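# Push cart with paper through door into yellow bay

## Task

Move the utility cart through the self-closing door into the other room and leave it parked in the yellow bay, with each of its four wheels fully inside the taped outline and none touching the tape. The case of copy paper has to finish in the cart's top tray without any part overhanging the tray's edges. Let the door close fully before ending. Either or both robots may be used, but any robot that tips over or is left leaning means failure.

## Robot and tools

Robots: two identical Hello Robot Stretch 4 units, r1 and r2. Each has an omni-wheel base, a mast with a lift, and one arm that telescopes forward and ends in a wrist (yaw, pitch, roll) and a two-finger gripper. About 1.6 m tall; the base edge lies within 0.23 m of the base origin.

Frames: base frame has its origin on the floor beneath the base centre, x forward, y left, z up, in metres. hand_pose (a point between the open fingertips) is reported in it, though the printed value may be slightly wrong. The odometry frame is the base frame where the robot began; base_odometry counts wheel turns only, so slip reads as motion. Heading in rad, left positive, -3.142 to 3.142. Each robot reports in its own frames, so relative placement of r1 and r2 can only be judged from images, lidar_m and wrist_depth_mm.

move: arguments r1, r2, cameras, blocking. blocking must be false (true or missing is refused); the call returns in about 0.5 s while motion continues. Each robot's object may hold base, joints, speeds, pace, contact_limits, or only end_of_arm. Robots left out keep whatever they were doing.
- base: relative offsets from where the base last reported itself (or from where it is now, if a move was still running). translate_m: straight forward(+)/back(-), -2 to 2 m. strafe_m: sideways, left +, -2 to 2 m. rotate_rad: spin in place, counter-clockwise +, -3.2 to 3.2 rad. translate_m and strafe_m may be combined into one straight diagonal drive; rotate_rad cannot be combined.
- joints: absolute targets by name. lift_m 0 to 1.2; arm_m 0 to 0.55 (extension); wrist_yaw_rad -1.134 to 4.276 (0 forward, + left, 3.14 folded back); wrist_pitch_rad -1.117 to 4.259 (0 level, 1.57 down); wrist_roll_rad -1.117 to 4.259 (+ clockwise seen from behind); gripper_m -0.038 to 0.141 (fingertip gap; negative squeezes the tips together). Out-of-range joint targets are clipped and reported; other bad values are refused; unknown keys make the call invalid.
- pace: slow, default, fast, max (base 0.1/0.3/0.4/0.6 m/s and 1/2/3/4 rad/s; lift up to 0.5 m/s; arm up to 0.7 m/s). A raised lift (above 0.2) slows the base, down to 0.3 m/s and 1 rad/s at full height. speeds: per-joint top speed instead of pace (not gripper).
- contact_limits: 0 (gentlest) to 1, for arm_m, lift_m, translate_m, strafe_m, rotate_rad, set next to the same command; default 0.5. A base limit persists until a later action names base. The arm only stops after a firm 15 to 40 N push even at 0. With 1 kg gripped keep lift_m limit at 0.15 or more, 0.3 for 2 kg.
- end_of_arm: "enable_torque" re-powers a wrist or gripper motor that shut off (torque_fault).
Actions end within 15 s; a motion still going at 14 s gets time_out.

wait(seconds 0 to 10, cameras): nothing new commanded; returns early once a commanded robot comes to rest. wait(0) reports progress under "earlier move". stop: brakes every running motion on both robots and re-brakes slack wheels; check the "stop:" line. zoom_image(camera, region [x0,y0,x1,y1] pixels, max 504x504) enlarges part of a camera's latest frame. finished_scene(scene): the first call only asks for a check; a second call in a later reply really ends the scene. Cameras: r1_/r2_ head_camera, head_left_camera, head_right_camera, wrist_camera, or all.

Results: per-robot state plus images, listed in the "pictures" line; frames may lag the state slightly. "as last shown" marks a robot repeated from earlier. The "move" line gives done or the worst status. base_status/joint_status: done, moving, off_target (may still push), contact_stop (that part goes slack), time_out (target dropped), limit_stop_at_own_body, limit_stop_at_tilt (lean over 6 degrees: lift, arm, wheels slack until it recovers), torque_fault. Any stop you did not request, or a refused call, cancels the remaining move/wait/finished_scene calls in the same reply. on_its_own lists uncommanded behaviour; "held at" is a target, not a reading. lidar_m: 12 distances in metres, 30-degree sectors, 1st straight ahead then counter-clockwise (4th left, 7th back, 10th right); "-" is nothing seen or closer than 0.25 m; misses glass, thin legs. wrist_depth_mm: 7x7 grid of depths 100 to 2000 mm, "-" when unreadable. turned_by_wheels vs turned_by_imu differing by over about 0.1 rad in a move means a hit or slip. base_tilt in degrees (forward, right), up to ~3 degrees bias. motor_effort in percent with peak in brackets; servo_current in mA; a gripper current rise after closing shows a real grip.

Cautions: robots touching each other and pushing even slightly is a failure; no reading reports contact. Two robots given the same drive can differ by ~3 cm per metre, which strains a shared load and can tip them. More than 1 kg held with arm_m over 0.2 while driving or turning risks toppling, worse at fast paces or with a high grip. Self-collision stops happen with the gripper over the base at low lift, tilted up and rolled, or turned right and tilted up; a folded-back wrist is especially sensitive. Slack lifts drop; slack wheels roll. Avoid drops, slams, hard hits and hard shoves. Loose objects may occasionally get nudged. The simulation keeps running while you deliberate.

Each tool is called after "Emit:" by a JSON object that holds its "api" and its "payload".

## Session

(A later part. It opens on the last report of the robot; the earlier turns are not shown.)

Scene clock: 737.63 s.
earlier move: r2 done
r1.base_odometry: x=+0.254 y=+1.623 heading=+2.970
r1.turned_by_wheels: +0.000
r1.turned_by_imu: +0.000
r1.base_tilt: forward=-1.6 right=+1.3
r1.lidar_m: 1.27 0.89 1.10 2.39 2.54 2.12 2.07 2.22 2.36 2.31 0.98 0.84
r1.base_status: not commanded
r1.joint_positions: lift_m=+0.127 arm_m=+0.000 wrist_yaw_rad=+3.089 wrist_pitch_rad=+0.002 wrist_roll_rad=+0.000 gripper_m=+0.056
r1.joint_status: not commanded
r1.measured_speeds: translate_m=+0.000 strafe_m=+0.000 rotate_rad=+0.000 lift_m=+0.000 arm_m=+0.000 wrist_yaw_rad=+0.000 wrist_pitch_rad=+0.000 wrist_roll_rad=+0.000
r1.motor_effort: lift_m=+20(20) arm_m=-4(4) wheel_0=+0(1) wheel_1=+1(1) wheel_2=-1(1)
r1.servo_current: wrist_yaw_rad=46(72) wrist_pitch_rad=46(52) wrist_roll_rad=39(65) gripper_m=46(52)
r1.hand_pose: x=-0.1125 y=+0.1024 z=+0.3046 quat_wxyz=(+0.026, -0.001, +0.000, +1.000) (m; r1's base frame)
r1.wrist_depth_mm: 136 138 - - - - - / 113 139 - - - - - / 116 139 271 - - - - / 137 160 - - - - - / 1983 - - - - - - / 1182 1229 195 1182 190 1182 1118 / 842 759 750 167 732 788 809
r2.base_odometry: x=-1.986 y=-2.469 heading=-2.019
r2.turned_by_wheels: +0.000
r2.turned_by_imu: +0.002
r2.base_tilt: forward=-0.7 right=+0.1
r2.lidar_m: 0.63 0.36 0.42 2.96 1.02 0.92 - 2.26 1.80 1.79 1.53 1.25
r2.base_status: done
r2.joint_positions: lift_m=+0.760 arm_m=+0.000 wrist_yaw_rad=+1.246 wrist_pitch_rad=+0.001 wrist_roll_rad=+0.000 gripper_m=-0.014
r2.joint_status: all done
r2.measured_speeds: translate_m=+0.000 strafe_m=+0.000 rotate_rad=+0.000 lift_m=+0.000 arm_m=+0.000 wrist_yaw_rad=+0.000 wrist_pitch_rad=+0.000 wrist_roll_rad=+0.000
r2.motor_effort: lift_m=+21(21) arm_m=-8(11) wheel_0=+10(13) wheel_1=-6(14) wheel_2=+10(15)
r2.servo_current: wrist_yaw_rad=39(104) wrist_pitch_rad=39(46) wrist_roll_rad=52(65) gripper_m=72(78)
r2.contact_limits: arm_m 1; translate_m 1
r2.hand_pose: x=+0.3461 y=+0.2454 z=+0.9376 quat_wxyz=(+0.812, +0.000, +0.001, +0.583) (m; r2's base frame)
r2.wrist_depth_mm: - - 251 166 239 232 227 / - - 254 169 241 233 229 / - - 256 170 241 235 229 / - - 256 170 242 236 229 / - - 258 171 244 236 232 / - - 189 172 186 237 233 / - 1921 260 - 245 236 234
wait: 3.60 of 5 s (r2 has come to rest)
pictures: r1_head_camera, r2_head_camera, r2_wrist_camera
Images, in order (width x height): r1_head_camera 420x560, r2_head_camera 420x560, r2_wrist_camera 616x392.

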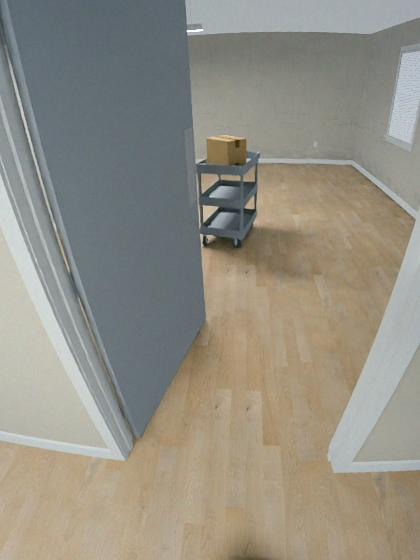

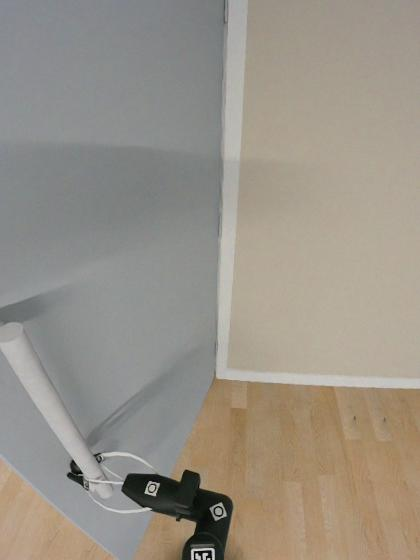

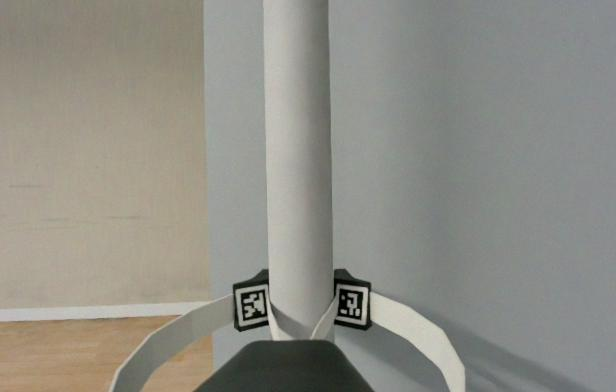

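Emit:
{"api": "move", "payload": {"blocking": false, "cameras": [], "r2": {"base": {"translate_m": 0.025, "strafe_m": -0.303}, "joints": {"wrist_yaw_rad": 1.543}, "speeds": {"wrist_yaw_rad": 0.1}, "pace": "slow", "contact_limits": {"translate_m": 1.0}}}}

Emit:
{"api": "wait", "payload": {"seconds": 5, "cameras": ["r2_wrist_camera", "r1_head_camera"]}}

Emit:
{"api": "move", "payload": {"blocking": false, "cameras": [], "r2": {"base": {"translate_m": 0.03, "strafe_m": -0.103}, "joints": {"wrist_yaw_rad": 1.648}, "speeds": {"wrist_yaw_rad": 0.1}, "pace": "slow", "contact_limits": {"translate_m": 1.0}}}}

Emit:
{"api": "wait", "payload": {"seconds": 5, "cameras": ["r2_head_camera", "r2_wrist_camera", "r1_head_camera", "r1_head_right_camera"]}}

Scene clock: 760.87 s.
move: r2 moving
r1.base_odometry: x=+0.254 y=+1.623 heading=+2.970
r1.turned_by_wheels: +0.000
r1.turned_by_imu: +0.000
r1.base_tilt: forward=-1.6 right=+1.3
r1.lidar_m: 1.30 0.88 1.10 2.40 2.55 2.11 2.07 2.21 2.37 2.28 0.99 0.83
r1.base_status: not commanded
r1.joint_positions: lift_m=+0.127 arm_m=+0.000 wrist_yaw_rad=+3.089 wrist_pitch_rad=+0.002 wrist_roll_rad=+0.000 gripper_m=+0.056
r1.joint_status: not commanded
r1.measured_speeds: translate_m=+0.000 strafe_m=+0.000 rotate_rad=+0.000 lift_m=+0.000 arm_m=+0.000 wrist_yaw_rad=+0.000 wrist_pitch_rad=+0.000 wrist_roll_rad=+0.000
r1.motor_effort: lift_m=+20(20) arm_m=-4(4) wheel_0=+0(0) wheel_1=+1(1) wheel_2=-1(1)
r1.servo_current: wrist_yaw_rad=65(65) wrist_pitch_rad=46(46) wrist_roll_rad=59(59) gripper_m=39(46)
r1.hand_pose: x=-0.1125 y=+0.1024 z=+0.3046 quat_wxyz=(+0.026, -0.001, +0.000, +1.000) (m; r1's base frame)
r1.wrist_depth_mm: 136 138 - - - - - / 113 139 - - - - - / 116 140 272 - - - - / 137 160 - - - - - / 1921 - - - - - - / 1182 1205 195 1182 190 1160 1118 / 842 750 759 167 741 768 831
r2.base_odometry: x=-1.999 y=-2.463 heading=-2.019
r2.turned_by_wheels: +0.000
r2.turned_by_imu: +0.001
r2.base_tilt: forward=-0.7 right=+0.0
r2.lidar_m: 0.64 0.37 0.40 2.98 1.00 0.94 - 2.23 1.79 1.77 1.53 1.24
r2.base_status: translate_m moving; strafe_m moving
r2.joint_positions: lift_m=+0.760 arm_m=+0.000 wrist_yaw_rad=+1.285 wrist_pitch_rad=+0.001 wrist_roll_rad=+0.000 gripper_m=-0.014
r2.joint_status: wrist_yaw_rad moving
r2.measured_speeds: translate_m=+0.005 strafe_m=-0.053 rotate_rad=+0.000 lift_m=+0.000 arm_m=+0.000 wrist_yaw_rad=+0.100 wrist_pitch_rad=+0.000 wrist_roll_rad=+0.000
r2.motor_effort: lift_m=+21(21) arm_m=-8(9) wheel_0=+13(14) wheel_1=-11(11) wheel_2=+0(10)
r2.servo_current: wrist_yaw_rad=46(98) wrist_pitch_rad=46(46) wrist_roll_rad=46(59) gripper_m=65(78)
r2.contact_limits: arm_m 1; translate_m 1
r2.hand_pose: x=+0.3363 y=+0.2521 z=+0.9376 quat_wxyz=(+0.801, +0.000, +0.001, +0.599) (m; r2's base frame)
r2.wrist_depth_mm: - - 254 167 239 230 224 / - - 256 168 237 230 224 / - - 257 168 240 232 226 / - - 257 170 242 233 229 / - - 260 170 243 235 229 / - - 186 173 183 236 231 / - - 262 - 243 235 231
pictures: none
No camera images: "cameras" was empty.

Scene clock: 764.60 s.
earlier move: r2 done
r1.base_odometry: x=+0.254 y=+1.623 heading=+2.970
r1.turned_by_wheels: +0.000
r1.turned_by_imu: +0.000
r1.base_tilt: forward=-1.6 right=+1.3
r1.lidar_m: 1.68 0.90 1.09 2.40 2.55 2.11 2.07 2.22 2.37 2.30 0.93 0.84
r1.base_status: not commanded
r1.joint_positions: lift_m=+0.127 arm_m=+0.000 wrist_yaw_rad=+3.089 wrist_pitch_rad=+0.002 wrist_roll_rad=+0.000 gripper_m=+0.056
r1.joint_status: not commanded
r1.measured_speeds: translate_m=+0.000 strafe_m=+0.000 rotate_rad=+0.000 lift_m=+0.000 arm_m=+0.000 wrist_yaw_rad=+0.000 wrist_pitch_rad=+0.000 wrist_roll_rad=+0.000
r1.motor_effort: lift_m=+20(20) arm_m=-4(4) wheel_0=+0(1) wheel_1=+1(1) wheel_2=-1(1)
r1.servo_current: wrist_yaw_rad=52(65) wrist_pitch_rad=46(46) wrist_roll_rad=46(65) gripper_m=46(52)
r1.hand_pose: x=-0.1125 y=+0.1024 z=+0.3046 quat_wxyz=(+0.026, -0.001, +0.000, +1.000) (m; r1's base frame)
r1.wrist_depth_mm: 136 138 - - - - - / 113 139 - - - - - / 117 139 271 - - - - / 137 159 - - - - - / 1983 - - - - - - / 1182 1182 195 1160 191 1160 1138 / 842 759 750 167 750 788 820
r2.base_odometry: x=-2.270 y=-2.360 heading=-2.019
r2.turned_by_wheels: +0.000
r2.turned_by_imu: +0.003
r2.base_tilt: forward=-0.7 right=+0.0
r2.lidar_m: 0.94 0.32 0.34 3.23 1.13 1.11 3.79 1.89 1.52 1.49 1.48 1.15
r2.base_status: done
r2.joint_positions: lift_m=+0.760 arm_m=+0.000 wrist_yaw_rad=+1.550 wrist_pitch_rad=+0.001 wrist_roll_rad=+0.000 gripper_m=-0.014
r2.joint_status: all done
r2.measured_speeds: translate_m=+0.000 strafe_m=+0.000 rotate_rad=+0.000 lift_m=+0.000 arm_m=+0.000 wrist_yaw_rad=+0.000 wrist_pitch_rad=+0.000 wrist_roll_rad=+0.000
r2.motor_effort: lift_m=+21(21) arm_m=-5(9) wheel_0=+12(17) wheel_1=-3(12) wheel_2=-5(10)
r2.servo_current: wrist_yaw_rad=59(98) wrist_pitch_rad=46(46) wrist_roll_rad=39(59) gripper_m=72(78)
r2.contact_limits: arm_m 1; translate_m 1
r2.hand_pose: x=+0.2645 y=+0.2865 z=+0.9376 quat_wxyz=(+0.715, +0.000, +0.001, +0.700) (m; r2's base frame)
r2.wrist_depth_mm: - - 254 168 236 228 221 / - - 256 168 236 227 222 / - - 256 169 238 229 224 / - - 258 170 240 230 224 / - - 259 170 241 232 226 / - - 189 172 238 233 228 / - - 262 - 240 232 228
wait: 3.73 of 5 s (r2 has come to rest)
pictures: r1_head_camera, r2_wrist_camera
Images, in order (width x height): r1_head_camera 420x560, r2_wrist_camera 616x392.

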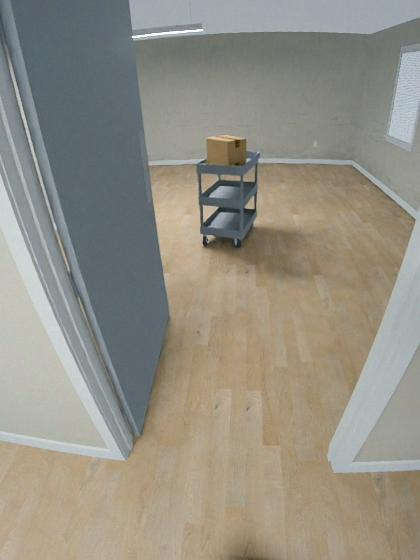

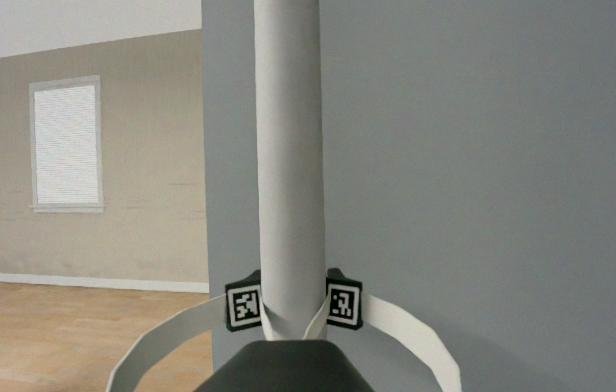

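Scene clock: 765.10 s.
move: r2 moving
r1.base_odometry: x=+0.254 y=+1.623 heading=+2.970
r1.turned_by_wheels: +0.000
r1.turned_by_imu: +0.000
r1.base_tilt: forward=-1.6 right=+1.3
r1.lidar_m: 1.73 0.91 1.09 2.40 2.56 2.12 2.06 2.24 2.35 2.26 0.96 0.84
r1.base_status: not commanded
r1.joint_positions: lift_m=+0.127 arm_m=+0.000 wrist_yaw_rad=+3.089 wrist_pitch_rad=+0.002 wrist_roll_rad=+0.000 gripper_m=+0.056
r1.joint_status: not commanded
r1.measured_speeds: translate_m=+0.000 strafe_m=+0.000 rotate_rad=+0.000 lift_m=+0.000 arm_m=+0.000 wrist_yaw_rad=+0.000 wrist_pitch_rad=+0.000 wrist_roll_rad=+0.000
r1.motor_effort: lift_m=+20(20) arm_m=-4(4) wheel_0=+0(0) wheel_1=+1(1) wheel_2=-1(1)
r1.servo_current: wrist_yaw_rad=46(52) wrist_pitch_rad=39(52) wrist_roll_rad=46(59) gripper_m=39(46)
r1.hand_pose: x=-0.1125 y=+0.1024 z=+0.3046 quat_wxyz=(+0.026, -0.001, +0.000, +1.000) (m; r1's base frame)
r1.wrist_depth_mm: 136 138 - - - - - / 113 139 - - - - - / 117 140 272 - - - - / 137 160 - - - - - / 1983 - - - - - - / 1182 1182 195 1182 191 1182 1118 / 842 750 750 167 750 778 809
r2.base_odometry: x=-2.282 y=-2.358 heading=-2.019
r2.turned_by_wheels: +0.000
r2.turned_by_imu: +0.000
r2.base_tilt: forward=-0.6 right=+0.0
r2.lidar_m: 0.93 0.35 0.31 3.25 1.19 1.11 3.74 1.89 1.48 1.46 1.45 1.16
r2.base_status: translate_m moving; strafe_m moving
r2.joint_positions: lift_m=+0.760 arm_m=+0.000 wrist_yaw_rad=+1.588 wrist_pitch_rad=+0.001 wrist_roll_rad=+0.000 gripper_m=-0.014
r2.joint_status: wrist_yaw_rad moving
r2.measured_speeds: translate_m=+0.015 strafe_m=-0.048 rotate_rad=-0.001 lift_m=+0.000 arm_m=+0.000 wrist_yaw_rad=+0.094 wrist_pitch_rad=+0.000 wrist_roll_rad=+0.000
r2.motor_effort: lift_m=+21(21) arm_m=-5(6) wheel_0=+14(19) wheel_1=-7(8) wheel_2=-4(6)
r2.servo_current: wrist_yaw_rad=65(91) wrist_pitch_rad=39(46) wrist_roll_rad=39(59) gripper_m=72(78)
r2.contact_limits: arm_m 1; translate_m 1
r2.hand_pose: x=+0.2535 y=+0.2898 z=+0.9376 quat_wxyz=(+0.701, -0.001, +0.000, +0.713) (m; r2's base frame)
r2.wrist_depth_mm: - - 255 166 236 226 219 / - - 256 169 236 227 220 / - - 258 170 238 229 222 / - - 259 171 238 229 224 / - - 262 170 241 230 225 / - - 190 171 237 231 226 / - 1863 265 - - 229 226
pictures: none
No camera images: "cameras" was empty.

Scene clock: 766.93 s.
earlier move: r2 done
r1.base_odometry: x=+0.254 y=+1.623 heading=+2.970
r1.turned_by_wheels: +0.000
r1.turned_by_imu: +0.000
r1.base_tilt: forward=-1.6 right=+1.3
r1.lidar_m: 2.87 0.88 1.09 2.39 2.55 2.14 2.07 2.21 2.34 2.29 0.97 0.81
r1.base_status: not commanded
r1.joint_positions: lift_m=+0.127 arm_m=+0.000 wrist_yaw_rad=+3.089 wrist_pitch_rad=+0.002 wrist_roll_rad=+0.000 gripper_m=+0.056
r1.joint_status: not commanded
r1.measured_speeds: translate_m=+0.000 strafe_m=+0.000 rotate_rad=+0.000 lift_m=+0.000 arm_m=+0.000 wrist_yaw_rad=+0.000 wrist_pitch_rad=+0.000 wrist_roll_rad=+0.000
r1.motor_effort: lift_m=+20(20) arm_m=-4(4) wheel_0=+0(1) wheel_1=+1(1) wheel_2=-1(1)
r1.servo_current: wrist_yaw_rad=52(78) wrist_pitch_rad=52(52) wrist_roll_rad=59(65) gripper_m=39(46)
r1.hand_pose: x=-0.1125 y=+0.1024 z=+0.3046 quat_wxyz=(+0.026, -0.001, +0.000, +1.000) (m; r1's base frame)
r1.wrist_depth_mm: 136 138 - - - - - / 113 139 - - - - - / 116 140 272 - - - - / 137 160 - - - - - / 1983 - - - - - - / 1182 1205 195 1205 190 1182 1138 / 854 759 759 167 741 778 820
r2.base_odometry: x=-2.375 y=-2.342 heading=-2.018
r2.turned_by_wheels: +0.001
r2.turned_by_imu: +0.002
r2.base_tilt: forward=-0.7 right=+0.1
r2.lidar_m: 1.10 0.45 0.31 3.36 1.25 1.17 3.70 1.75 1.41 1.38 1.39 1.11
r2.base_status: done
r2.joint_positions: lift_m=+0.760 arm_m=+0.000 wrist_yaw_rad=+1.658 wrist_pitch_rad=+0.001 wrist_roll_rad=+0.000 gripper_m=-0.014
r2.joint_status: all done
r2.measured_speeds: translate_m=+0.000 strafe_m=+0.000 rotate_rad=+0.000 lift_m=+0.000 arm_m=+0.000 wrist_yaw_rad=+0.000 wrist_pitch_rad=+0.000 wrist_roll_rad=+0.000
r2.motor_effort: lift_m=+21(21) arm_m=-4(6) wheel_0=+14(19) wheel_1=+0(10) wheel_2=-4(6)
r2.servo_current: wrist_yaw_rad=65(91) wrist_pitch_rad=46(52) wrist_roll_rad=39(59) gripper_m=72(78)
r2.contact_limits: arm_m 1; translate_m 1
r2.hand_pose: x=+0.2330 y=+0.2949 z=+0.9376 quat_wxyz=(+0.676, -0.001, +0.000, +0.737) (m; r2's base frame)
r2.wrist_depth_mm: - - 255 169 235 226 219 / - - 255 166 235 226 221 / - - 257 169 236 229 222 / - - 258 170 239 229 222 / - - 258 171 240 230 224 / - - 190 171 236 230 225 / - - 264 - 240 230 226
wait: 1.83 of 5 s (r2 has come to rest)
pictures: r1_head_camera, r1_head_right_camera, r2_head_camera, r2_wrist_camera
Images, in order (width x height): r1_head_camera 420x560, r1_head_right_camera 420x672, r2_head_camera 420x560, r2_wrist_camera 616x392.

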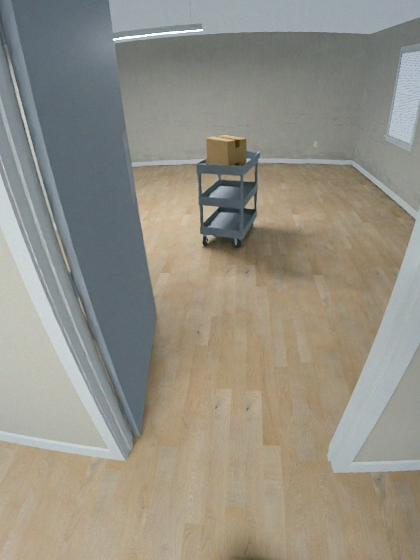

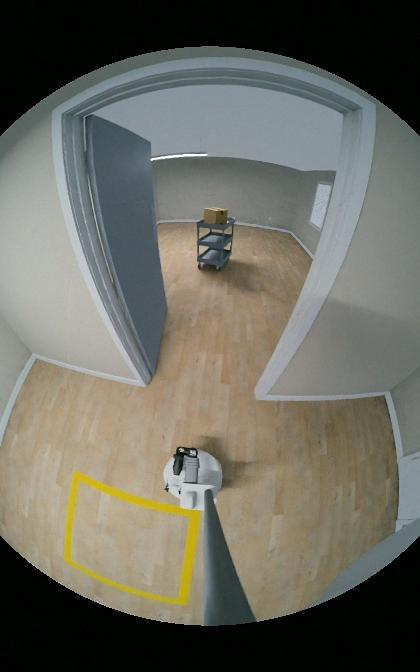

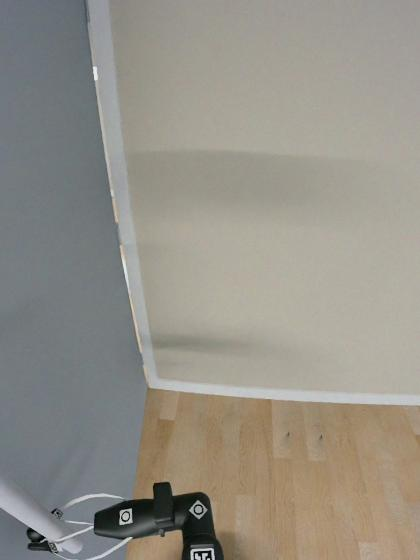

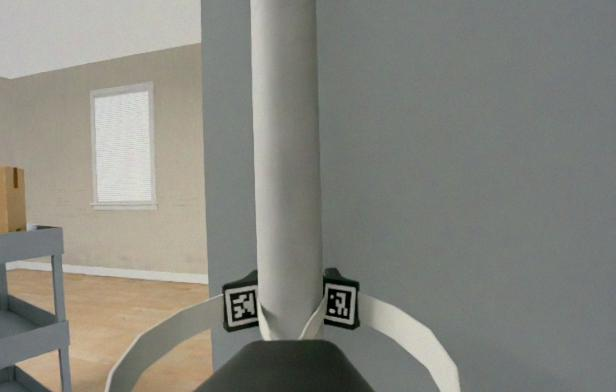

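Emit:
{"api": "zoom_image", "payload": {"camera": "r1_head_camera", "region": [150, 110, 310, 270]}}

Emit:
{"api": "zoom_image", "payload": {"camera": "r2_wrist_camera", "region": [0, 100, 200, 392]}}

Scaled by 3.150 from the camera's 420x560 image, which has a finer 600x800 frame.

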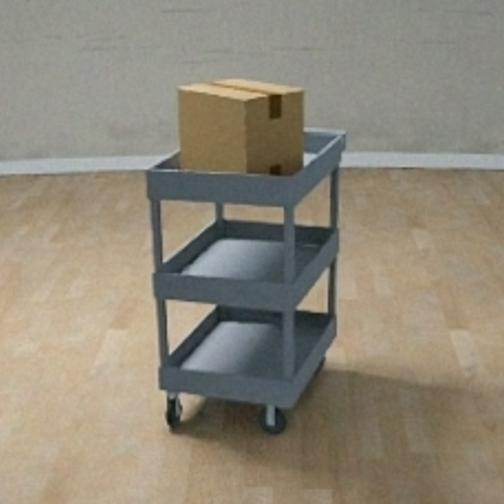

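Scaled by 1.726.

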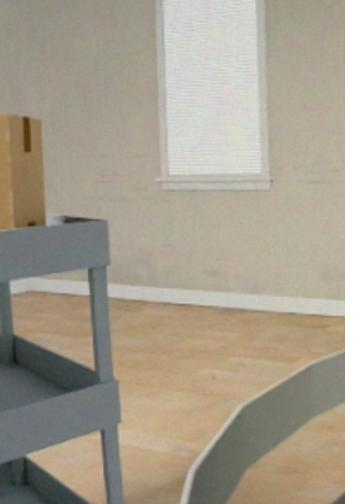

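Emit:
{"api": "wait", "payload": {"seconds": 0.1, "cameras": ["r2_head_left_camera", "r2_head_right_camera"]}}

Scene clock: 837.50 s.
r1.base_odometry: x=+0.254 y=+1.623 heading=+2.970
r1.turned_by_wheels: +0.000
r1.turned_by_imu: +0.000
r1.base_tilt: forward=-1.6 right=+1.2
r1.lidar_m: 2.85 0.89 1.11 2.39 2.52 2.13 2.05 2.22 2.38 2.28 0.95 0.84
r1.base_status: not commanded
r1.joint_positions: lift_m=+0.127 arm_m=+0.000 wrist_yaw_rad=+3.089 wrist_pitch_rad=+0.002 wrist_roll_rad=+0.000 gripper_m=+0.056
r1.joint_status: not commanded
r1.measured_speeds: translate_m=+0.000 strafe_m=+0.000 rotate_rad=+0.000 lift_m=+0.000 arm_m=+0.000 wrist_yaw_rad=+0.000 wrist_pitch_rad=+0.000 wrist_roll_rad=+0.000
r1.motor_effort: lift_m=+20(20) arm_m=-4(4) wheel_0=+0(1) wheel_1=+1(1) wheel_2=-1(1)
r1.servo_current: wrist_yaw_rad=52(78) wrist_pitch_rad=33(52) wrist_roll_rad=52(65) gripper_m=46(46)
r1.hand_pose: x=-0.1125 y=+0.1024 z=+0.3046 quat_wxyz=(+0.026, -0.001, +0.000, +1.000) (m; r1's base frame)
r1.wrist_depth_mm: 136 138 - - - - - / 113 139 - - - - - / 117 140 271 - - - - / 137 160 - - - - - / 1983 - - - - - - / 1138 1182 195 1205 191 1160 1138 / 842 759 750 167 741 768 820
r2.base_odometry: x=-2.375 y=-2.342 heading=-2.018
r2.turned_by_wheels: +0.000
r2.turned_by_imu: +0.000
r2.base_tilt: forward=-0.7 right=+0.1
r2.lidar_m: 1.10 0.44 0.31 3.35 1.26 1.20 3.67 1.75 1.39 1.37 1.39 1.11
r2.base_status: done
r2.joint_positions: lift_m=+0.760 arm_m=+0.000 wrist_yaw_rad=+1.658 wrist_pitch_rad=+0.001 wrist_roll_rad=+0.000 gripper_m=-0.014
r2.joint_status: all done
r2.measured_speeds: translate_m=+0.000 strafe_m=+0.000 rotate_rad=+0.000 lift_m=+0.000 arm_m=+0.000 wrist_yaw_rad=+0.000 wrist_pitch_rad=+0.000 wrist_roll_rad=+0.000
r2.motor_effort: lift_m=+21(21) arm_m=-4(6) wheel_0=+14(19) wheel_1=+0(10) wheel_2=-4(6)
r2.servo_current: wrist_yaw_rad=65(91) wrist_pitch_rad=39(52) wrist_roll_rad=46(59) gripper_m=72(78)
r2.contact_limits: arm_m 1; translate_m 1
r2.hand_pose: x=+0.2330 y=+0.2949 z=+0.9376 quat_wxyz=(+0.676, -0.001, +0.000, +0.737) (m; r2's base frame)
r2.wrist_depth_mm: - - 255 169 235 225 219 / - - 255 166 236 226 220 / - - 256 169 236 228 221 / - - 258 170 238 229 222 / - - 260 171 241 231 224 / - - 190 171 237 231 224 / - - 263 - 239 229 225
wait: 0.10 s; at rest from the start
pictures: r2_head_left_camera, r2_head_right_camera
Images, in order (width x height): r2_head_left_camera 420x672, r2_head_right_camera 420x672.

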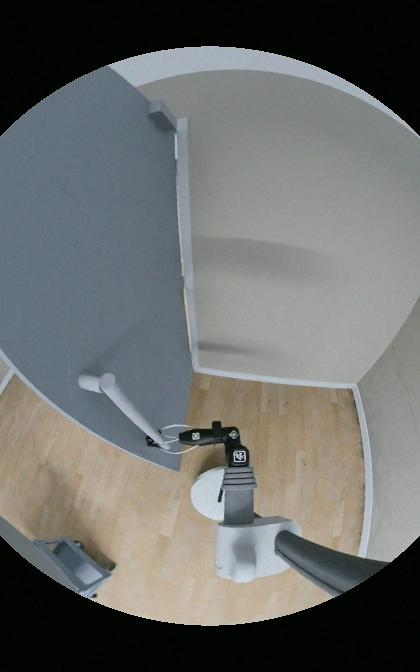

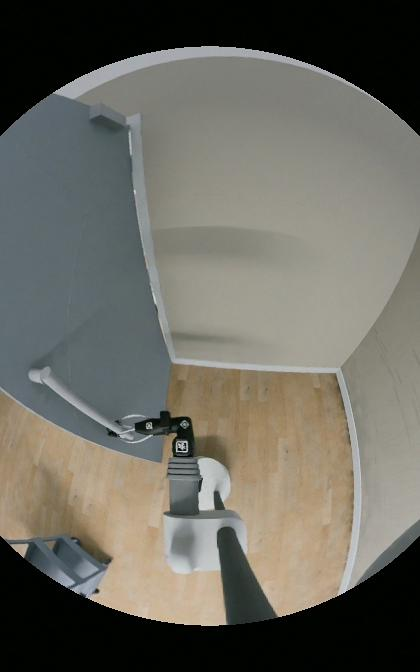

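Emit:
{"api": "move", "payload": {"blocking": false, "cameras": [], "r1": {"base": {"translate_m": 1.9}, "joints": {"lift_m": 0.59}, "contact_limits": {"translate_m": 0.3}}}}

Emit:
{"api": "wait", "payload": {"seconds": 3, "cameras": ["r1_head_right_camera"]}}

Emit:
{"api": "wait", "payload": {"seconds": 8, "cameras": ["r1_head_camera", "r1_head_left_camera", "r1_head_right_camera"]}}

Scene clock: 882.63 s.
move: r1 moving
r1.base_odometry: x=+0.223 y=+1.629 heading=+2.970
r1.turned_by_wheels: +0.000
r1.turned_by_imu: +0.000
r1.base_tilt: forward=-1.6 right=+1.2
r1.lidar_m: 2.82 0.85 1.05 2.41 2.57 2.15 2.09 2.24 2.35 2.21 0.92 0.81
r1.base_status: translate_m moving
r1.joint_positions: lift_m=+0.164 arm_m=+0.000 wrist_yaw_rad=+3.089 wrist_pitch_rad=+0.002 wrist_roll_rad=+0.000 gripper_m=+0.056
r1.joint_status: lift_m moving
r1.measured_speeds: translate_m=+0.120 strafe_m=-0.002 rotate_rad=-0.001 lift_m=+0.146 arm_m=+0.000 wrist_yaw_rad=+0.000 wrist_pitch_rad=+0.000 wrist_roll_rad=+0.000
r1.motor_effort: lift_m=+28(28) arm_m=-4(4) wheel_0=+6(9) wheel_1=+4(7) wheel_2=-8(9)
r1.servo_current: wrist_yaw_rad=46(65) wrist_pitch_rad=39(46) wrist_roll_rad=39(59) gripper_m=39(46)
r1.contact_limits: translate_m 0.3
r1.hand_pose: x=-0.1125 y=+0.1024 z=+0.3421 quat_wxyz=(+0.026, -0.001, +0.000, +1.000) (m; r1's base frame)
r1.wrist_depth_mm: 136 138 - - - - - / 111 139 - - - - - / 115 139 262 - - - - / 137 155 - - - - - / - - - - - - - / 1336 1366 194 1308 189 1281 1229 / 946 831 820 156 820 842 891
r2.base_odometry: x=-2.375 y=-2.342 heading=-2.018
r2.turned_by_wheels: +0.000
r2.turned_by_imu: +0.000
r2.base_tilt: forward=-0.7 right=+0.1
r2.lidar_m: 1.09 0.43 0.31 3.36 1.27 1.20 3.69 1.78 1.43 1.40 1.36 1.11
r2.base_status: not commanded
r2.joint_positions: lift_m=+0.760 arm_m=+0.000 wrist_yaw_rad=+1.658 wrist_pitch_rad=+0.001 wrist_roll_rad=+0.000 gripper_m=-0.014
r2.joint_status: not commanded
r2.measured_speeds: translate_m=+0.000 strafe_m=+0.000 rotate_rad=+0.000 lift_m=+0.000 arm_m=+0.000 wrist_yaw_rad=+0.000 wrist_pitch_rad=+0.000 wrist_roll_rad=+0.000
r2.motor_effort: lift_m=+21(21) arm_m=-4(4) wheel_0=+14(14) wheel_1=+0(1) wheel_2=-4(4)
r2.servo_current: wrist_yaw_rad=72(72) wrist_pitch_rad=39(46) wrist_roll_rad=39(59) gripper_m=78(78)
r2.contact_limits: arm_m 1; translate_m 1
r2.hand_pose: x=+0.2330 y=+0.2949 z=+0.9376 quat_wxyz=(+0.676, -0.001, +0.000, +0.737) (m; r2's base frame)
r2.wrist_depth_mm: - - 254 169 234 226 219 / - - 256 166 236 227 220 / - - 256 169 237 229 222 / - - 258 170 238 229 223 / - - 259 170 240 230 224 / - - 190 172 236 232 224 / - - 262 - 240 230 226
pictures: none
No camera images: "cameras" was empty.

Scene clock: 885.63 s.
earlier move: r1 moving
r1.base_odometry: x=-0.604 y=+1.772 heading=+2.970
r1.turned_by_wheels: +0.000
r1.turned_by_imu: +0.000
r1.base_tilt: forward=-1.6 right=+1.3
r1.lidar_m: 2.01 0.70 0.46 0.42 2.58 3.01 2.94 3.13 0.53 0.48 2.53 3.62
r1.base_status: translate_m moving
r1.joint_positions: lift_m=+0.589 arm_m=+0.000 wrist_yaw_rad=+3.089 wrist_pitch_rad=+0.002 wrist_roll_rad=+0.000 gripper_m=+0.056
r1.joint_status: all done
r1.measured_speeds: translate_m=+0.299 strafe_m=+0.000 rotate_rad=-0.003 lift_m=+0.000 arm_m=+0.000 wrist_yaw_rad=+0.000 wrist_pitch_rad=+0.000 wrist_roll_rad=+0.000
r1.motor_effort: lift_m=+25(29) arm_m=-4(4) wheel_0=+5(9) wheel_1=+4(9) wheel_2=-4(10)
r1.servo_current: wrist_yaw_rad=52(65) wrist_pitch_rad=39(46) wrist_roll_rad=65(72) gripper_m=46(46)
r1.contact_limits: translate_m 0.3
r1.hand_pose: x=-0.1125 y=+0.1024 z=+0.7671 quat_wxyz=(+0.026, -0.001, +0.000, +1.000) (m; r1's base frame)
r1.wrist_depth_mm: 136 138 - - - - - / 110 138 - - - - - / 117 139 256 - - - - / 137 151 - - - - - / - - - - - - - / - - 193 - 190 - - / 1921 1708 1708 155 1661 1756 1808
r2.base_odometry: x=-2.375 y=-2.342 heading=-2.018
r2.turned_by_wheels: +0.000
r2.turned_by_imu: +0.000
r2.base_tilt: forward=-0.7 right=+0.0
r2.lidar_m: 1.08 0.45 0.32 3.35 1.26 1.20 3.66 1.76 1.41 1.37 1.37 1.08
r2.base_status: not commanded
r2.joint_positions: lift_m=+0.760 arm_m=+0.000 wrist_yaw_rad=+1.658 wrist_pitch_rad=+0.001 wrist_roll_rad=+0.000 gripper_m=-0.014
r2.joint_status: not commanded
r2.measured_speeds: translate_m=+0.000 strafe_m=+0.000 rotate_rad=+0.000 lift_m=+0.000 arm_m=+0.000 wrist_yaw_rad=+0.000 wrist_pitch_rad=+0.000 wrist_roll_rad=+0.000
r2.motor_effort: lift_m=+21(21) arm_m=-4(4) wheel_0=+14(14) wheel_1=+0(1) wheel_2=-4(4)
r2.servo_current: wrist_yaw_rad=52(78) wrist_pitch_rad=39(46) wrist_roll_rad=52(65) gripper_m=72(78)
r2.contact_limits: arm_m 1; translate_m 1
r2.hand_pose: x=+0.2330 y=+0.2949 z=+0.9376 quat_wxyz=(+0.676, -0.001, +0.000, +0.737) (m; r2's base frame)
r2.wrist_depth_mm: - - 254 169 236 225 220 / - - 255 167 235 227 221 / - - 256 170 236 228 222 / - - 258 170 238 229 221 / - - 260 170 240 230 224 / - - 190 171 236 230 224 / - - 263 - 239 230 225
wait: 3.00 s; no rest
pictures: r1_head_right_camera
Images, in order (width x height): r1_head_right_camera 420x672.

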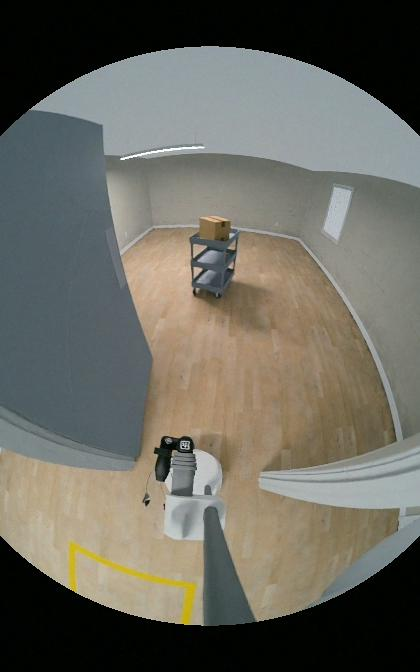

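Scene clock: 889.93 s.
earlier move: r1 done
r1.base_odometry: x=-1.618 y=+1.947 heading=+2.970
r1.turned_by_wheels: +0.000
r1.turned_by_imu: +0.000
r1.base_tilt: forward=-1.6 right=+1.3
r1.lidar_m: 0.99 3.06 0.72 0.50 0.51 0.68 4.03 1.13 1.59 2.45 2.58 3.65
r1.base_status: done
r1.joint_positions: lift_m=+0.589 arm_m=+0.000 wrist_yaw_rad=+3.089 wrist_pitch_rad=+0.002 wrist_roll_rad=+0.000 gripper_m=+0.056
r1.joint_status: all done
r1.measured_speeds: translate_m=+0.000 strafe_m=+0.000 rotate_rad=+0.000 lift_m=+0.000 arm_m=+0.000 wrist_yaw_rad=+0.000 wrist_pitch_rad=+0.000 wrist_roll_rad=+0.000
r1.motor_effort: lift_m=+25(29) arm_m=-4(4) wheel_0=+3(9) wheel_1=+0(9) wheel_2=+1(10)
r1.servo_current: wrist_yaw_rad=33(65) wrist_pitch_rad=46(52) wrist_roll_rad=33(72) gripper_m=39(46)
r1.contact_limits: translate_m 0.3
r1.hand_pose: x=-0.1125 y=+0.1024 z=+0.7671 quat_wxyz=(+0.026, -0.001, +0.000, +1.000) (m; r1's base frame)
r1.wrist_depth_mm: 136 138 - - - - 530 / 113 139 - - - - 535 / 117 139 266 - - - 535 / 137 162 - - - - 535 / 1118 - - - - - 539 / 1138 - 193 - 189 - 539 / - 1576 1708 156 1078 - 535
r2.base_odometry: x=-2.375 y=-2.342 heading=-2.018
r2.turned_by_wheels: +0.000
r2.turned_by_imu: +0.001
r2.base_tilt: forward=-0.7 right=+0.1
r2.lidar_m: 1.10 0.45 0.29 0.69 1.25 1.20 3.68 1.77 1.40 1.38 1.38 1.11
r2.base_status: not commanded
r2.joint_positions: lift_m=+0.760 arm_m=+0.000 wrist_yaw_rad=+1.658 wrist_pitch_rad=+0.001 wrist_roll_rad=+0.000 gripper_m=-0.014
r2.joint_status: not commanded
r2.measured_speeds: translate_m=+0.000 strafe_m=+0.000 rotate_rad=+0.000 lift_m=+0.000 arm_m=+0.000 wrist_yaw_rad=+0.000 wrist_pitch_rad=+0.000 wrist_roll_rad=+0.000
r2.motor_effort: lift_m=+21(21) arm_m=-4(4) wheel_0=+14(14) wheel_1=+0(1) wheel_2=-4(4)
r2.servo_current: wrist_yaw_rad=65(78) wrist_pitch_rad=46(46) wrist_roll_rad=52(65) gripper_m=78(78)
r2.contact_limits: arm_m 1; translate_m 1
r2.hand_pose: x=+0.2330 y=+0.2949 z=+0.9376 quat_wxyz=(+0.676, -0.001, +0.000, +0.737) (m; r2's base frame)
r2.wrist_depth_mm: - - 255 169 236 225 218 / - - 255 166 236 226 220 / - - 257 170 236 229 221 / - - 258 170 238 229 223 / - - 260 170 240 230 224 / - - 190 172 237 231 225 / - - 264 - 238 229 226
wait: 4.30 of 8 s (r1 has come to rest)
pictures: r1_head_camera, r1_head_left_camera, r1_head_right_camera
Images, in order (width x height): r1_head_camera 420x560, r1_head_left_camera 420x672, r1_head_right_camera 420x672.

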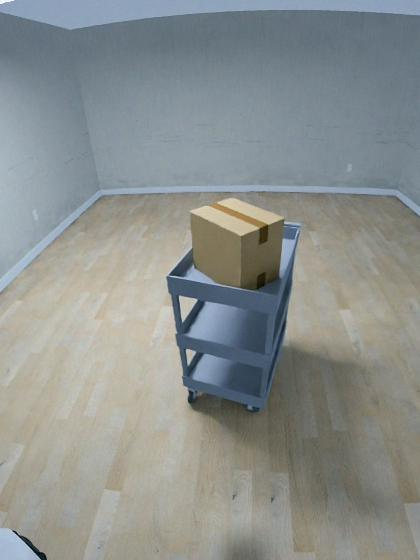

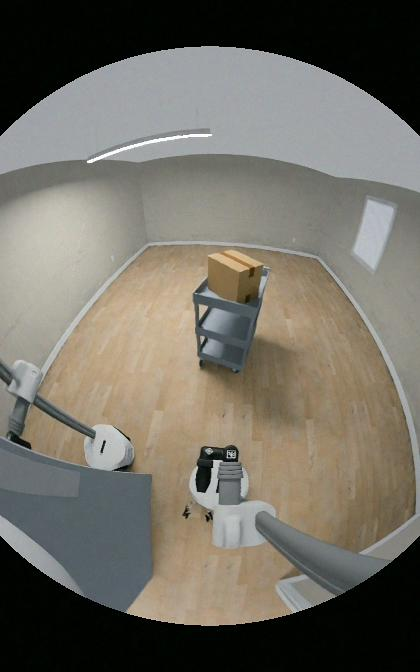

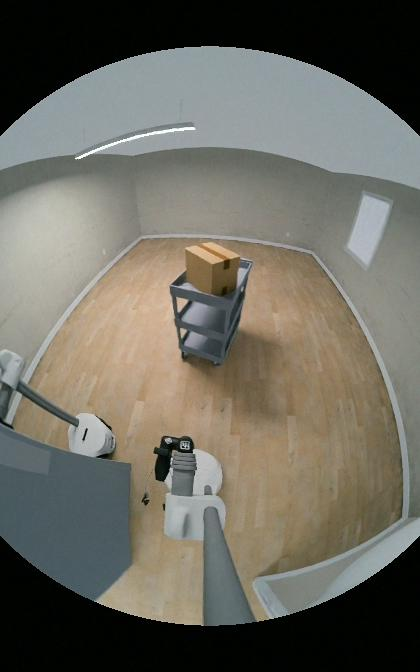

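Emit:
{"api": "zoom_image", "payload": {"camera": "r1_head_camera", "region": [140, 180, 330, 430]}}

Scaled by 2.016 from the camera's 420x560 image, which has a finer 600x800 frame.

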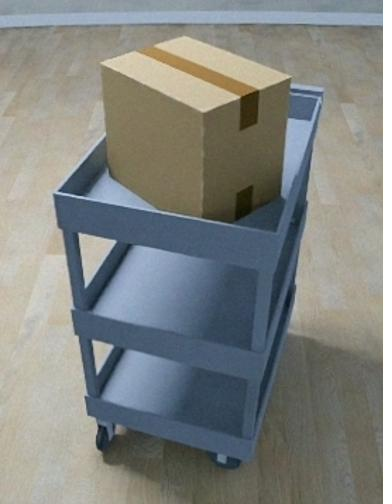

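Emit:
{"api": "move", "payload": {"blocking": false, "cameras": [], "r1": {"base": {"translate_m": 0.40, "strafe_m": 0.248}, "joints": {"wrist_yaw_rad": -0.236, "arm_m": 0.05}, "contact_limits": {"translate_m": 0.3}}}}

Emit:
{"api": "wait", "payload": {"seconds": 4, "cameras": []}}

Emit:
{"api": "move", "payload": {"blocking": false, "cameras": [], "r1": {"joints": {"wrist_roll_rad": 1.57, "wrist_pitch_rad": 0.0, "gripper_m": 0.141}}}}

Emit:
{"api": "wait", "payload": {"seconds": 3, "cameras": ["r1_head_camera", "r1_wrist_camera"]}}

Scene clock: 926.70 s.
move: r1 moving
r1.base_odometry: x=-1.651 y=+1.934 heading=+2.970
r1.turned_by_wheels: +0.000
r1.turned_by_imu: +0.000
r1.base_tilt: forward=-1.6 right=+1.3
r1.lidar_m: 0.95 3.03 0.71 0.49 0.50 0.68 4.09 1.19 1.64 2.48 2.61 3.69
r1.base_status: translate_m moving; strafe_m moving
r1.joint_positions: lift_m=+0.589 arm_m=+0.042 wrist_yaw_rad=+2.503 wrist_pitch_rad=+0.002 wrist_roll_rad=+0.000 gripper_m=+0.056
r1.joint_status: arm_m moving; wrist_yaw_rad moving
r1.measured_speeds: translate_m=+0.116 strafe_m=+0.073 rotate_rad=+0.001 lift_m=+0.000 arm_m=+0.088 wrist_yaw_rad=-1.821 wrist_pitch_rad=+0.000 wrist_roll_rad=+0.000
r1.motor_effort: lift_m=+25(25) arm_m=+6(9) wheel_0=-3(5) wheel_1=+7(9) wheel_2=-8(9)
r1.servo_current: wrist_yaw_rad=85(137) wrist_pitch_rad=39(46) wrist_roll_rad=46(59) gripper_m=33(46)
r1.contact_limits: translate_m 0.3
r1.hand_pose: x=+0.0331 y=+0.2422 z=+0.7671 quat_wxyz=(+0.314, -0.001, +0.000, +0.949) (m; r1's base frame)
r1.wrist_depth_mm: - - - - 512 424 - / - - - - 508 430 621 / - - - - 512 433 661 / - - - - 517 430 - / - - - - 504 436 - / - - 190 - 195 424 - / 1983 1756 - 138 492 413 1756
r2.base_odometry: x=-2.375 y=-2.342 heading=-2.018
r2.turned_by_wheels: +0.000
r2.turned_by_imu: +0.000
r2.base_tilt: forward=-0.7 right=+0.0
r2.lidar_m: 1.09 0.43 0.32 0.60 1.26 1.19 3.67 1.77 1.41 1.38 1.41 1.10
r2.base_status: not commanded
r2.joint_positions: lift_m=+0.760 arm_m=+0.000 wrist_yaw_rad=+1.658 wrist_pitch_rad=+0.001 wrist_roll_rad=+0.000 gripper_m=-0.014
r2.joint_status: not commanded
r2.measured_speeds: translate_m=+0.000 strafe_m=+0.000 rotate_rad=+0.000 lift_m=+0.000 arm_m=+0.000 wrist_yaw_rad=+0.000 wrist_pitch_rad=+0.000 wrist_roll_rad=+0.000
r2.motor_effort: lift_m=+21(21) arm_m=-4(4) wheel_0=+13(14) wheel_1=+0(0) wheel_2=-4(4)
r2.servo_current: wrist_yaw_rad=65(72) wrist_pitch_rad=39(46) wrist_roll_rad=46(59) gripper_m=78(78)
r2.contact_limits: arm_m 1; translate_m 1
r2.hand_pose: x=+0.2330 y=+0.2949 z=+0.9376 quat_wxyz=(+0.676, -0.001, +0.000, +0.737) (m; r2's base frame)
r2.wrist_depth_mm: - - 254 169 235 226 219 / - - 255 166 236 226 220 / - - 257 169 236 229 222 / - - 257 170 239 229 222 / - - 259 171 240 230 224 / - - 190 171 236 231 225 / - - 263 - 240 230 227
pictures: none
No camera images: "cameras" was empty.

Scene clock: 929.10 s.
earlier move: r1 done
r1.base_odometry: x=-2.055 y=+1.772 heading=+2.970
r1.turned_by_wheels: +0.000
r1.turned_by_imu: +0.002
r1.base_tilt: forward=-1.5 right=+1.3
r1.lidar_m: 0.66 2.71 2.06 0.49 0.47 0.45 0.96 1.63 2.17 2.71 2.89 0.68
r1.base_status: done
r1.joint_positions: lift_m=+0.590 arm_m=+0.050 wrist_yaw_rad=-0.233 wrist_pitch_rad=+0.002 wrist_roll_rad=+0.000 gripper_m=+0.056
r1.joint_status: all done
r1.measured_speeds: translate_m=+0.000 strafe_m=+0.000 rotate_rad=+0.000 lift_m=+0.000 arm_m=+0.000 wrist_yaw_rad=+0.000 wrist_pitch_rad=+0.000 wrist_roll_rad=+0.000
r1.motor_effort: lift_m=+24(25) arm_m=+5(9) wheel_0=-3(8) wheel_1=+1(10) wheel_2=+0(9)
r1.servo_current: wrist_yaw_rad=59(137) wrist_pitch_rad=46(59) wrist_roll_rad=46(72) gripper_m=46(46)
r1.contact_limits: translate_m 0.3
r1.hand_pose: x=+0.4812 y=-0.1517 z=+0.7672 quat_wxyz=(+0.993, +0.000, +0.001, -0.116) (m; r1's base frame)
r1.wrist_depth_mm: - - - 508 452 - - / - - 615 517 459 - - / - - 609 508 445 549 - / - - 427 415 404 397 - / - - - - - - - / - - 191 - 189 - - / 1863 1661 182 137 - 399 1708
r2.base_odometry: x=-2.375 y=-2.342 heading=-2.018
r2.turned_by_wheels: +0.000
r2.turned_by_imu: +0.000
r2.base_tilt: forward=-0.7 right=+0.0
r2.lidar_m: 1.08 0.44 0.29 0.49 0.48 1.20 3.69 1.75 1.41 1.40 1.40 1.10
r2.base_status: not commanded
r2.joint_positions: lift_m=+0.760 arm_m=+0.000 wrist_yaw_rad=+1.658 wrist_pitch_rad=+0.001 wrist_roll_rad=+0.000 gripper_m=-0.014
r2.joint_status: not commanded
r2.measured_speeds: translate_m=+0.000 strafe_m=+0.000 rotate_rad=+0.000 lift_m=+0.000 arm_m=+0.000 wrist_yaw_rad=+0.000 wrist_pitch_rad=+0.000 wrist_roll_rad=+0.000
r2.motor_effort: lift_m=+21(21) arm_m=-4(4) wheel_0=+14(14) wheel_1=+0(1) wheel_2=-4(4)
r2.servo_current: wrist_yaw_rad=59(78) wrist_pitch_rad=39(46) wrist_roll_rad=39(72) gripper_m=72(78)
r2.contact_limits: arm_m 1; translate_m 1
r2.hand_pose: x=+0.2330 y=+0.2949 z=+0.9376 quat_wxyz=(+0.676, -0.001, +0.000, +0.737) (m; r2's base frame)
r2.wrist_depth_mm: - - 253 169 236 225 219 / - - 255 166 236 227 220 / - - 257 170 237 229 221 / - - 258 170 236 229 223 / 654 647 258 171 240 231 224 / 741 - 187 171 236 232 224 / - - 260 - 238 229 226
wait: 2.40 of 4 s (r1 has come to rest)
pictures: none
No camera images: "cameras" was empty.

Scene clock: 929.60 s.
move: r1 moving
r1.base_odometry: x=-2.055 y=+1.772 heading=+2.970
r1.turned_by_wheels: +0.000
r1.turned_by_imu: +0.000
r1.base_tilt: forward=-1.6 right=+1.3
r1.lidar_m: 0.68 2.72 2.06 0.51 0.46 0.44 0.92 1.66 2.14 2.72 2.87 0.65
r1.base_status: not commanded
r1.joint_positions: lift_m=+0.590 arm_m=+0.050 wrist_yaw_rad=-0.233 wrist_pitch_rad=+0.002 wrist_roll_rad=+0.580 gripper_m=+0.075
r1.joint_status: wrist_pitch_rad moving; wrist_roll_rad moving; gripper_m moving
r1.measured_speeds: translate_m=+0.000 strafe_m=+0.000 rotate_rad=+0.000 lift_m=+0.000 arm_m=+0.000 wrist_yaw_rad=+0.000 wrist_pitch_rad=+0.000 wrist_roll_rad=+1.818
r1.motor_effort: lift_m=+24(24) arm_m=+5(5) wheel_0=-3(3) wheel_1=+1(1) wheel_2=+0(0)
r1.servo_current: wrist_yaw_rad=59(59) wrist_pitch_rad=59(59) wrist_roll_rad=111(117) gripper_m=78(85)
r1.contact_limits: translate_m 0.3
r1.hand_pose: x=+0.4812 y=-0.1517 z=+0.7672 quat_wxyz=(+0.952, +0.284, -0.032, -0.112) (m; r1's base frame)
r1.wrist_depth_mm: - - 492 455 - - - / - - 517 452 402 392 - / - - 544 410 402 397 - / - - 424 413 - - - / - 439 424 - - 1863 413 / - - 193 - 191 - - / - - 445 143 - - -
r2.base_odometry: x=-2.375 y=-2.342 heading=-2.018
r2.turned_by_wheels: +0.000
r2.turned_by_imu: +0.000
r2.base_tilt: forward=-0.7 right=+0.0
r2.lidar_m: 1.10 0.45 0.30 0.49 0.48 1.21 3.64 1.76 1.41 1.40 1.39 1.11
r2.base_status: not commanded
r2.joint_positions: lift_m=+0.760 arm_m=+0.000 wrist_yaw_rad=+1.658 wrist_pitch_rad=+0.001 wrist_roll_rad=+0.000 gripper_m=-0.014
r2.joint_status: not commanded
r2.measured_speeds: translate_m=+0.000 strafe_m=+0.000 rotate_rad=+0.000 lift_m=+0.000 arm_m=+0.000 wrist_yaw_rad=+0.000 wrist_pitch_rad=+0.000 wrist_roll_rad=+0.000
r2.motor_effort: lift_m=+21(21) arm_m=-4(4) wheel_0=+14(14) wheel_1=+0(1) wheel_2=-4(4)
r2.servo_current: wrist_yaw_rad=72(78) wrist_pitch_rad=46(46) wrist_roll_rad=65(65) gripper_m=72(78)
r2.contact_limits: arm_m 1; translate_m 1
r2.hand_pose: x=+0.2330 y=+0.2949 z=+0.9376 quat_wxyz=(+0.676, -0.001, +0.000, +0.737) (m; r2's base frame)
r2.wrist_depth_mm: - - 254 169 234 226 219 / - - 254 167 235 227 220 / - - 257 170 236 229 221 / - - 257 170 238 229 223 / 661 647 257 170 241 230 224 / 741 - 187 172 236 230 224 / - - 260 - 239 230 226
pictures: none
No camera images: "cameras" was empty.

Scene clock: 930.93 s.
earlier move: r1 done
r1.base_odometry: x=-2.055 y=+1.772 heading=+2.970
r1.turned_by_wheels: +0.000
r1.turned_by_imu: +0.000
r1.base_tilt: forward=-1.6 right=+1.3
r1.lidar_m: 0.67 2.70 2.04 0.50 0.49 0.43 0.96 1.64 2.16 2.69 2.87 0.68
r1.base_status: not commanded
r1.joint_positions: lift_m=+0.590 arm_m=+0.050 wrist_yaw_rad=-0.233 wrist_pitch_rad=+0.002 wrist_roll_rad=+1.568 gripper_m=+0.141
r1.joint_status: all done
r1.measured_speeds: translate_m=+0.000 strafe_m=+0.000 rotate_rad=+0.000 lift_m=+0.000 arm_m=+0.000 wrist_yaw_rad=+0.000 wrist_pitch_rad=+0.000 wrist_roll_rad=+0.000
r1.motor_effort: lift_m=+24(24) arm_m=+5(5) wheel_0=-3(3) wheel_1=+1(2) wheel_2=+0(0)
r1.servo_current: wrist_yaw_rad=52(65) wrist_pitch_rad=46(72) wrist_roll_rad=39(117) gripper_m=39(98)
r1.contact_limits: translate_m 0.3
r1.hand_pose: x=+0.4812 y=-0.1517 z=+0.7672 quat_wxyz=(+0.703, +0.701, -0.081, -0.083) (m; r1's base frame)
r1.wrist_depth_mm: - - 389 397 402 399 - / - 603 399 - - - - / 480 459 402 - - - - / 488 466 410 - - - - / - 530 418 - - - - / - 211 421 - - 193 - / - - - 142 - 439 -
r2.base_odometry: x=-2.375 y=-2.342 heading=-2.018
r2.turned_by_wheels: +0.000
r2.turned_by_imu: +0.000
r2.base_tilt: forward=-0.7 right=+0.0
r2.lidar_m: 1.09 0.46 0.30 0.50 0.48 1.20 3.68 1.76 1.41 1.37 1.41 1.11
r2.base_status: not commanded
r2.joint_positions: lift_m=+0.760 arm_m=+0.000 wrist_yaw_rad=+1.658 wrist_pitch_rad=+0.001 wrist_roll_rad=+0.000 gripper_m=-0.014
r2.joint_status: not commanded
r2.measured_speeds: translate_m=+0.000 strafe_m=+0.000 rotate_rad=+0.000 lift_m=+0.000 arm_m=+0.000 wrist_yaw_rad=+0.000 wrist_pitch_rad=+0.000 wrist_roll_rad=+0.000
r2.motor_effort: lift_m=+21(21) arm_m=-3(4) wheel_0=+14(14) wheel_1=-1(1) wheel_2=-4(4)
r2.servo_current: wrist_yaw_rad=65(78) wrist_pitch_rad=39(46) wrist_roll_rad=39(65) gripper_m=72(78)
r2.contact_limits: arm_m 1; translate_m 1
r2.hand_pose: x=+0.2330 y=+0.2949 z=+0.9376 quat_wxyz=(+0.676, -0.001, +0.000, +0.737) (m; r2's base frame)
r2.wrist_depth_mm: - - 254 169 235 225 220 / - - 254 166 236 227 220 / - - 257 169 236 228 222 / - - 257 170 238 229 223 / 661 640 258 171 240 230 224 / 741 - 188 172 236 232 224 / - - 262 - 240 229 226
wait: 1.33 of 3 s (r1 has come to rest)
pictures: r1_head_camera, r1_wrist_camera
Images, in order (width x height): r1_head_camera 420x560, r1_wrist_camera 616x392.

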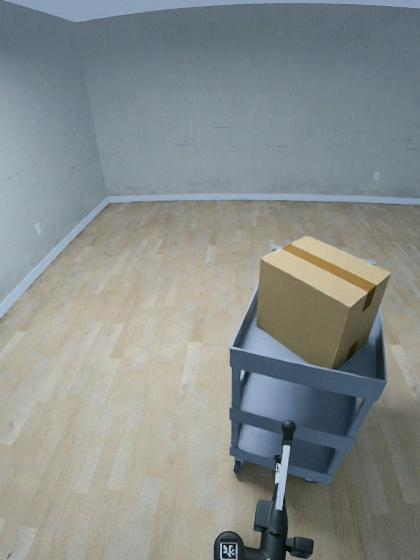

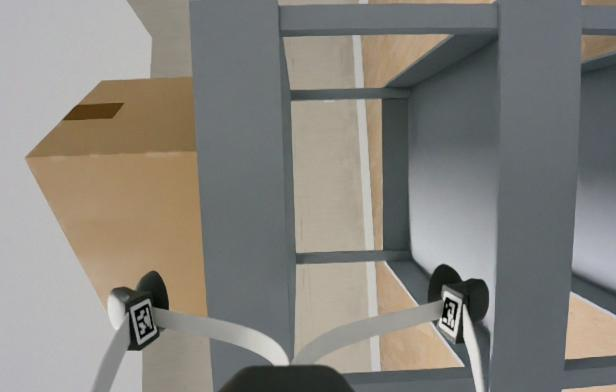

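Emit:
{"api": "move", "payload": {"blocking": false, "cameras": [], "r1": {"base": {"translate_m": 0.117, "strafe_m": -0.05}, "joints": {"wrist_yaw_rad": -0.31, "lift_m": 0.65}, "contact_limits": {"translate_m": 0.3}}}}

Emit:
{"api": "wait", "payload": {"seconds": 4, "cameras": ["r1_head_camera", "r1_wrist_camera"]}}

Scene clock: 963.00 s.
move: r1 moving
r1.base_odometry: x=-2.083 y=+1.790 heading=+2.970
r1.turned_by_wheels: +0.000
r1.turned_by_imu: +0.000
r1.base_tilt: forward=-1.6 right=+1.3
r1.lidar_m: 0.65 2.74 2.06 0.52 0.49 0.49 1.01 1.63 2.22 2.69 2.88 0.64
r1.base_status: translate_m moving; strafe_m moving
r1.joint_positions: lift_m=+0.626 arm_m=+0.050 wrist_yaw_rad=-0.307 wrist_pitch_rad=+0.002 wrist_roll_rad=+1.568 gripper_m=+0.141
r1.joint_status: lift_m moving; wrist_yaw_rad moving
r1.measured_speeds: translate_m=+0.122 strafe_m=-0.053 rotate_rad=-0.003 lift_m=+0.124 arm_m=+0.000 wrist_yaw_rad=+0.000 wrist_pitch_rad=+0.000 wrist_roll_rad=+0.000
r1.motor_effort: lift_m=+26(28) arm_m=+5(5) wheel_0=+9(9) wheel_1=+4(5) wheel_2=-9(9)
r1.servo_current: wrist_yaw_rad=59(78) wrist_pitch_rad=46(46) wrist_roll_rad=26(72) gripper_m=46(52)
r1.contact_limits: translate_m 0.3
r1.hand_pose: x=+0.4692 y=-0.1706 z=+0.8041 quat_wxyz=(+0.700, +0.698, -0.107, -0.109) (m; r1's base frame)
r1.wrist_depth_mm: - - - - - 1576 1138 / - - - 394 415 404 - / - 580 508 394 - - - / - 439 427 394 - - - / - 459 449 397 - - - / - 210 397 394 208 193 - / - 569 559 142 - 676 -
r2.base_odometry: x=-2.375 y=-2.342 heading=-2.018
r2.turned_by_wheels: +0.000
r2.turned_by_imu: +0.000
r2.base_tilt: forward=-0.7 right=+0.0
r2.lidar_m: 1.09 0.45 0.31 0.54 0.50 1.19 3.65 1.76 1.39 1.39 1.39 1.12
r2.base_status: not commanded
r2.joint_positions: lift_m=+0.760 arm_m=+0.000 wrist_yaw_rad=+1.658 wrist_pitch_rad=+0.001 wrist_roll_rad=+0.000 gripper_m=-0.014
r2.joint_status: not commanded
r2.measured_speeds: translate_m=+0.000 strafe_m=+0.000 rotate_rad=+0.000 lift_m=+0.000 arm_m=+0.000 wrist_yaw_rad=+0.000 wrist_pitch_rad=+0.000 wrist_roll_rad=+0.000
r2.motor_effort: lift_m=+21(21) arm_m=-4(4) wheel_0=+14(14) wheel_1=+0(0) wheel_2=-4(4)
r2.servo_current: wrist_yaw_rad=65(72) wrist_pitch_rad=39(39) wrist_roll_rad=46(52) gripper_m=78(78)
r2.contact_limits: arm_m 1; translate_m 1
r2.hand_pose: x=+0.2330 y=+0.2949 z=+0.9376 quat_wxyz=(+0.676, -0.001, +0.000, +0.737) (m; r2's base frame)
r2.wrist_depth_mm: - - 254 169 235 225 220 / - - 255 167 235 226 220 / - - 257 170 236 228 221 / - - 257 170 238 229 222 / 676 - 259 170 241 229 224 / - - 189 172 236 231 224 / - - 263 - 240 230 225
pictures: none
No camera images: "cameras" was empty.

Scene clock: 964.17 s.
earlier move: r1 done
r1.base_odometry: x=-2.161 y=+1.841 heading=+2.970
r1.turned_by_wheels: +0.000
r1.turned_by_imu: +0.000
r1.base_tilt: forward=-1.6 right=+1.3
r1.lidar_m: 0.55 2.74 2.10 0.69 0.58 0.57 1.12 1.73 2.32 2.67 2.85 0.54
r1.base_status: done
r1.joint_positions: lift_m=+0.649 arm_m=+0.050 wrist_yaw_rad=-0.307 wrist_pitch_rad=+0.002 wrist_roll_rad=+1.568 gripper_m=+0.141
r1.joint_status: all done
r1.measured_speeds: translate_m=+0.000 strafe_m=+0.000 rotate_rad=+0.000 lift_m=+0.000 arm_m=+0.000 wrist_yaw_rad=+0.000 wrist_pitch_rad=+0.000 wrist_roll_rad=+0.000
r1.motor_effort: lift_m=+25(28) arm_m=+5(5) wheel_0=+0(11) wheel_1=+2(5) wheel_2=+0(10)
r1.servo_current: wrist_yaw_rad=39(78) wrist_pitch_rad=46(46) wrist_roll_rad=52(72) gripper_m=46(52)
r1.contact_limits: translate_m 0.3
r1.hand_pose: x=+0.4692 y=-0.1706 z=+0.8271 quat_wxyz=(+0.700, +0.698, -0.107, -0.109) (m; r1's base frame)
r1.wrist_depth_mm: - - - 293 301 303 303 / - - - 296 - 1756 - / - 445 410 296 - - - / 340 342 332 294 - - - / 347 349 345 297 - - - / - 209 297 298 209 193 - / - 430 442 142 - 1863 -
r2.base_odometry: x=-2.375 y=-2.342 heading=-2.018
r2.turned_by_wheels: +0.000
r2.turned_by_imu: +0.000
r2.base_tilt: forward=-0.7 right=+0.0
r2.lidar_m: 1.10 0.45 0.27 0.61 0.56 1.19 3.69 1.73 1.40 1.36 1.38 1.12
r2.base_status: not commanded
r2.joint_positions: lift_m=+0.760 arm_m=+0.000 wrist_yaw_rad=+1.658 wrist_pitch_rad=+0.001 wrist_roll_rad=+0.000 gripper_m=-0.014
r2.joint_status: not commanded
r2.measured_speeds: translate_m=+0.000 strafe_m=+0.000 rotate_rad=+0.000 lift_m=+0.000 arm_m=+0.000 wrist_yaw_rad=+0.000 wrist_pitch_rad=+0.000 wrist_roll_rad=+0.000
r2.motor_effort: lift_m=+21(21) arm_m=-4(4) wheel_0=+14(14) wheel_1=+0(1) wheel_2=-4(4)
r2.servo_current: wrist_yaw_rad=59(72) wrist_pitch_rad=39(46) wrist_roll_rad=52(59) gripper_m=72(78)
r2.contact_limits: arm_m 1; translate_m 1
r2.hand_pose: x=+0.2330 y=+0.2949 z=+0.9376 quat_wxyz=(+0.676, -0.001, +0.000, +0.737) (m; r2's base frame)
r2.wrist_depth_mm: - - 253 169 235 226 218 / - - 255 166 236 226 220 / - - 257 169 237 228 222 / - - 257 170 238 229 222 / 809 - 260 171 240 229 224 / - - 190 171 236 231 225 / - 1863 262 - 239 229 226
wait: 1.17 of 4 s (r1 has come to rest)
pictures: r1_head_camera, r1_wrist_camera
Images, in order (width x height): r1_head_camera 420x560, r1_wrist_camera 616x392.

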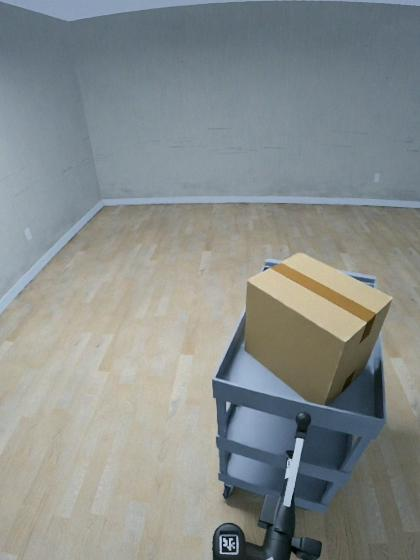

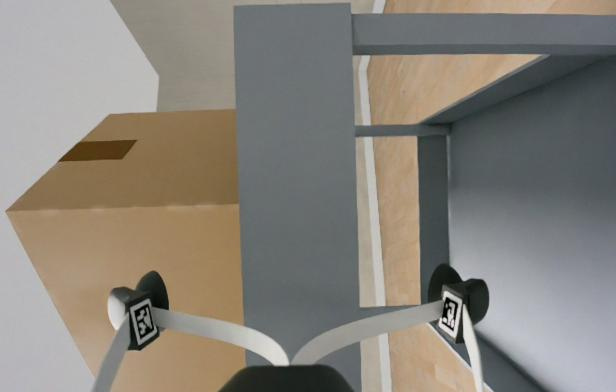

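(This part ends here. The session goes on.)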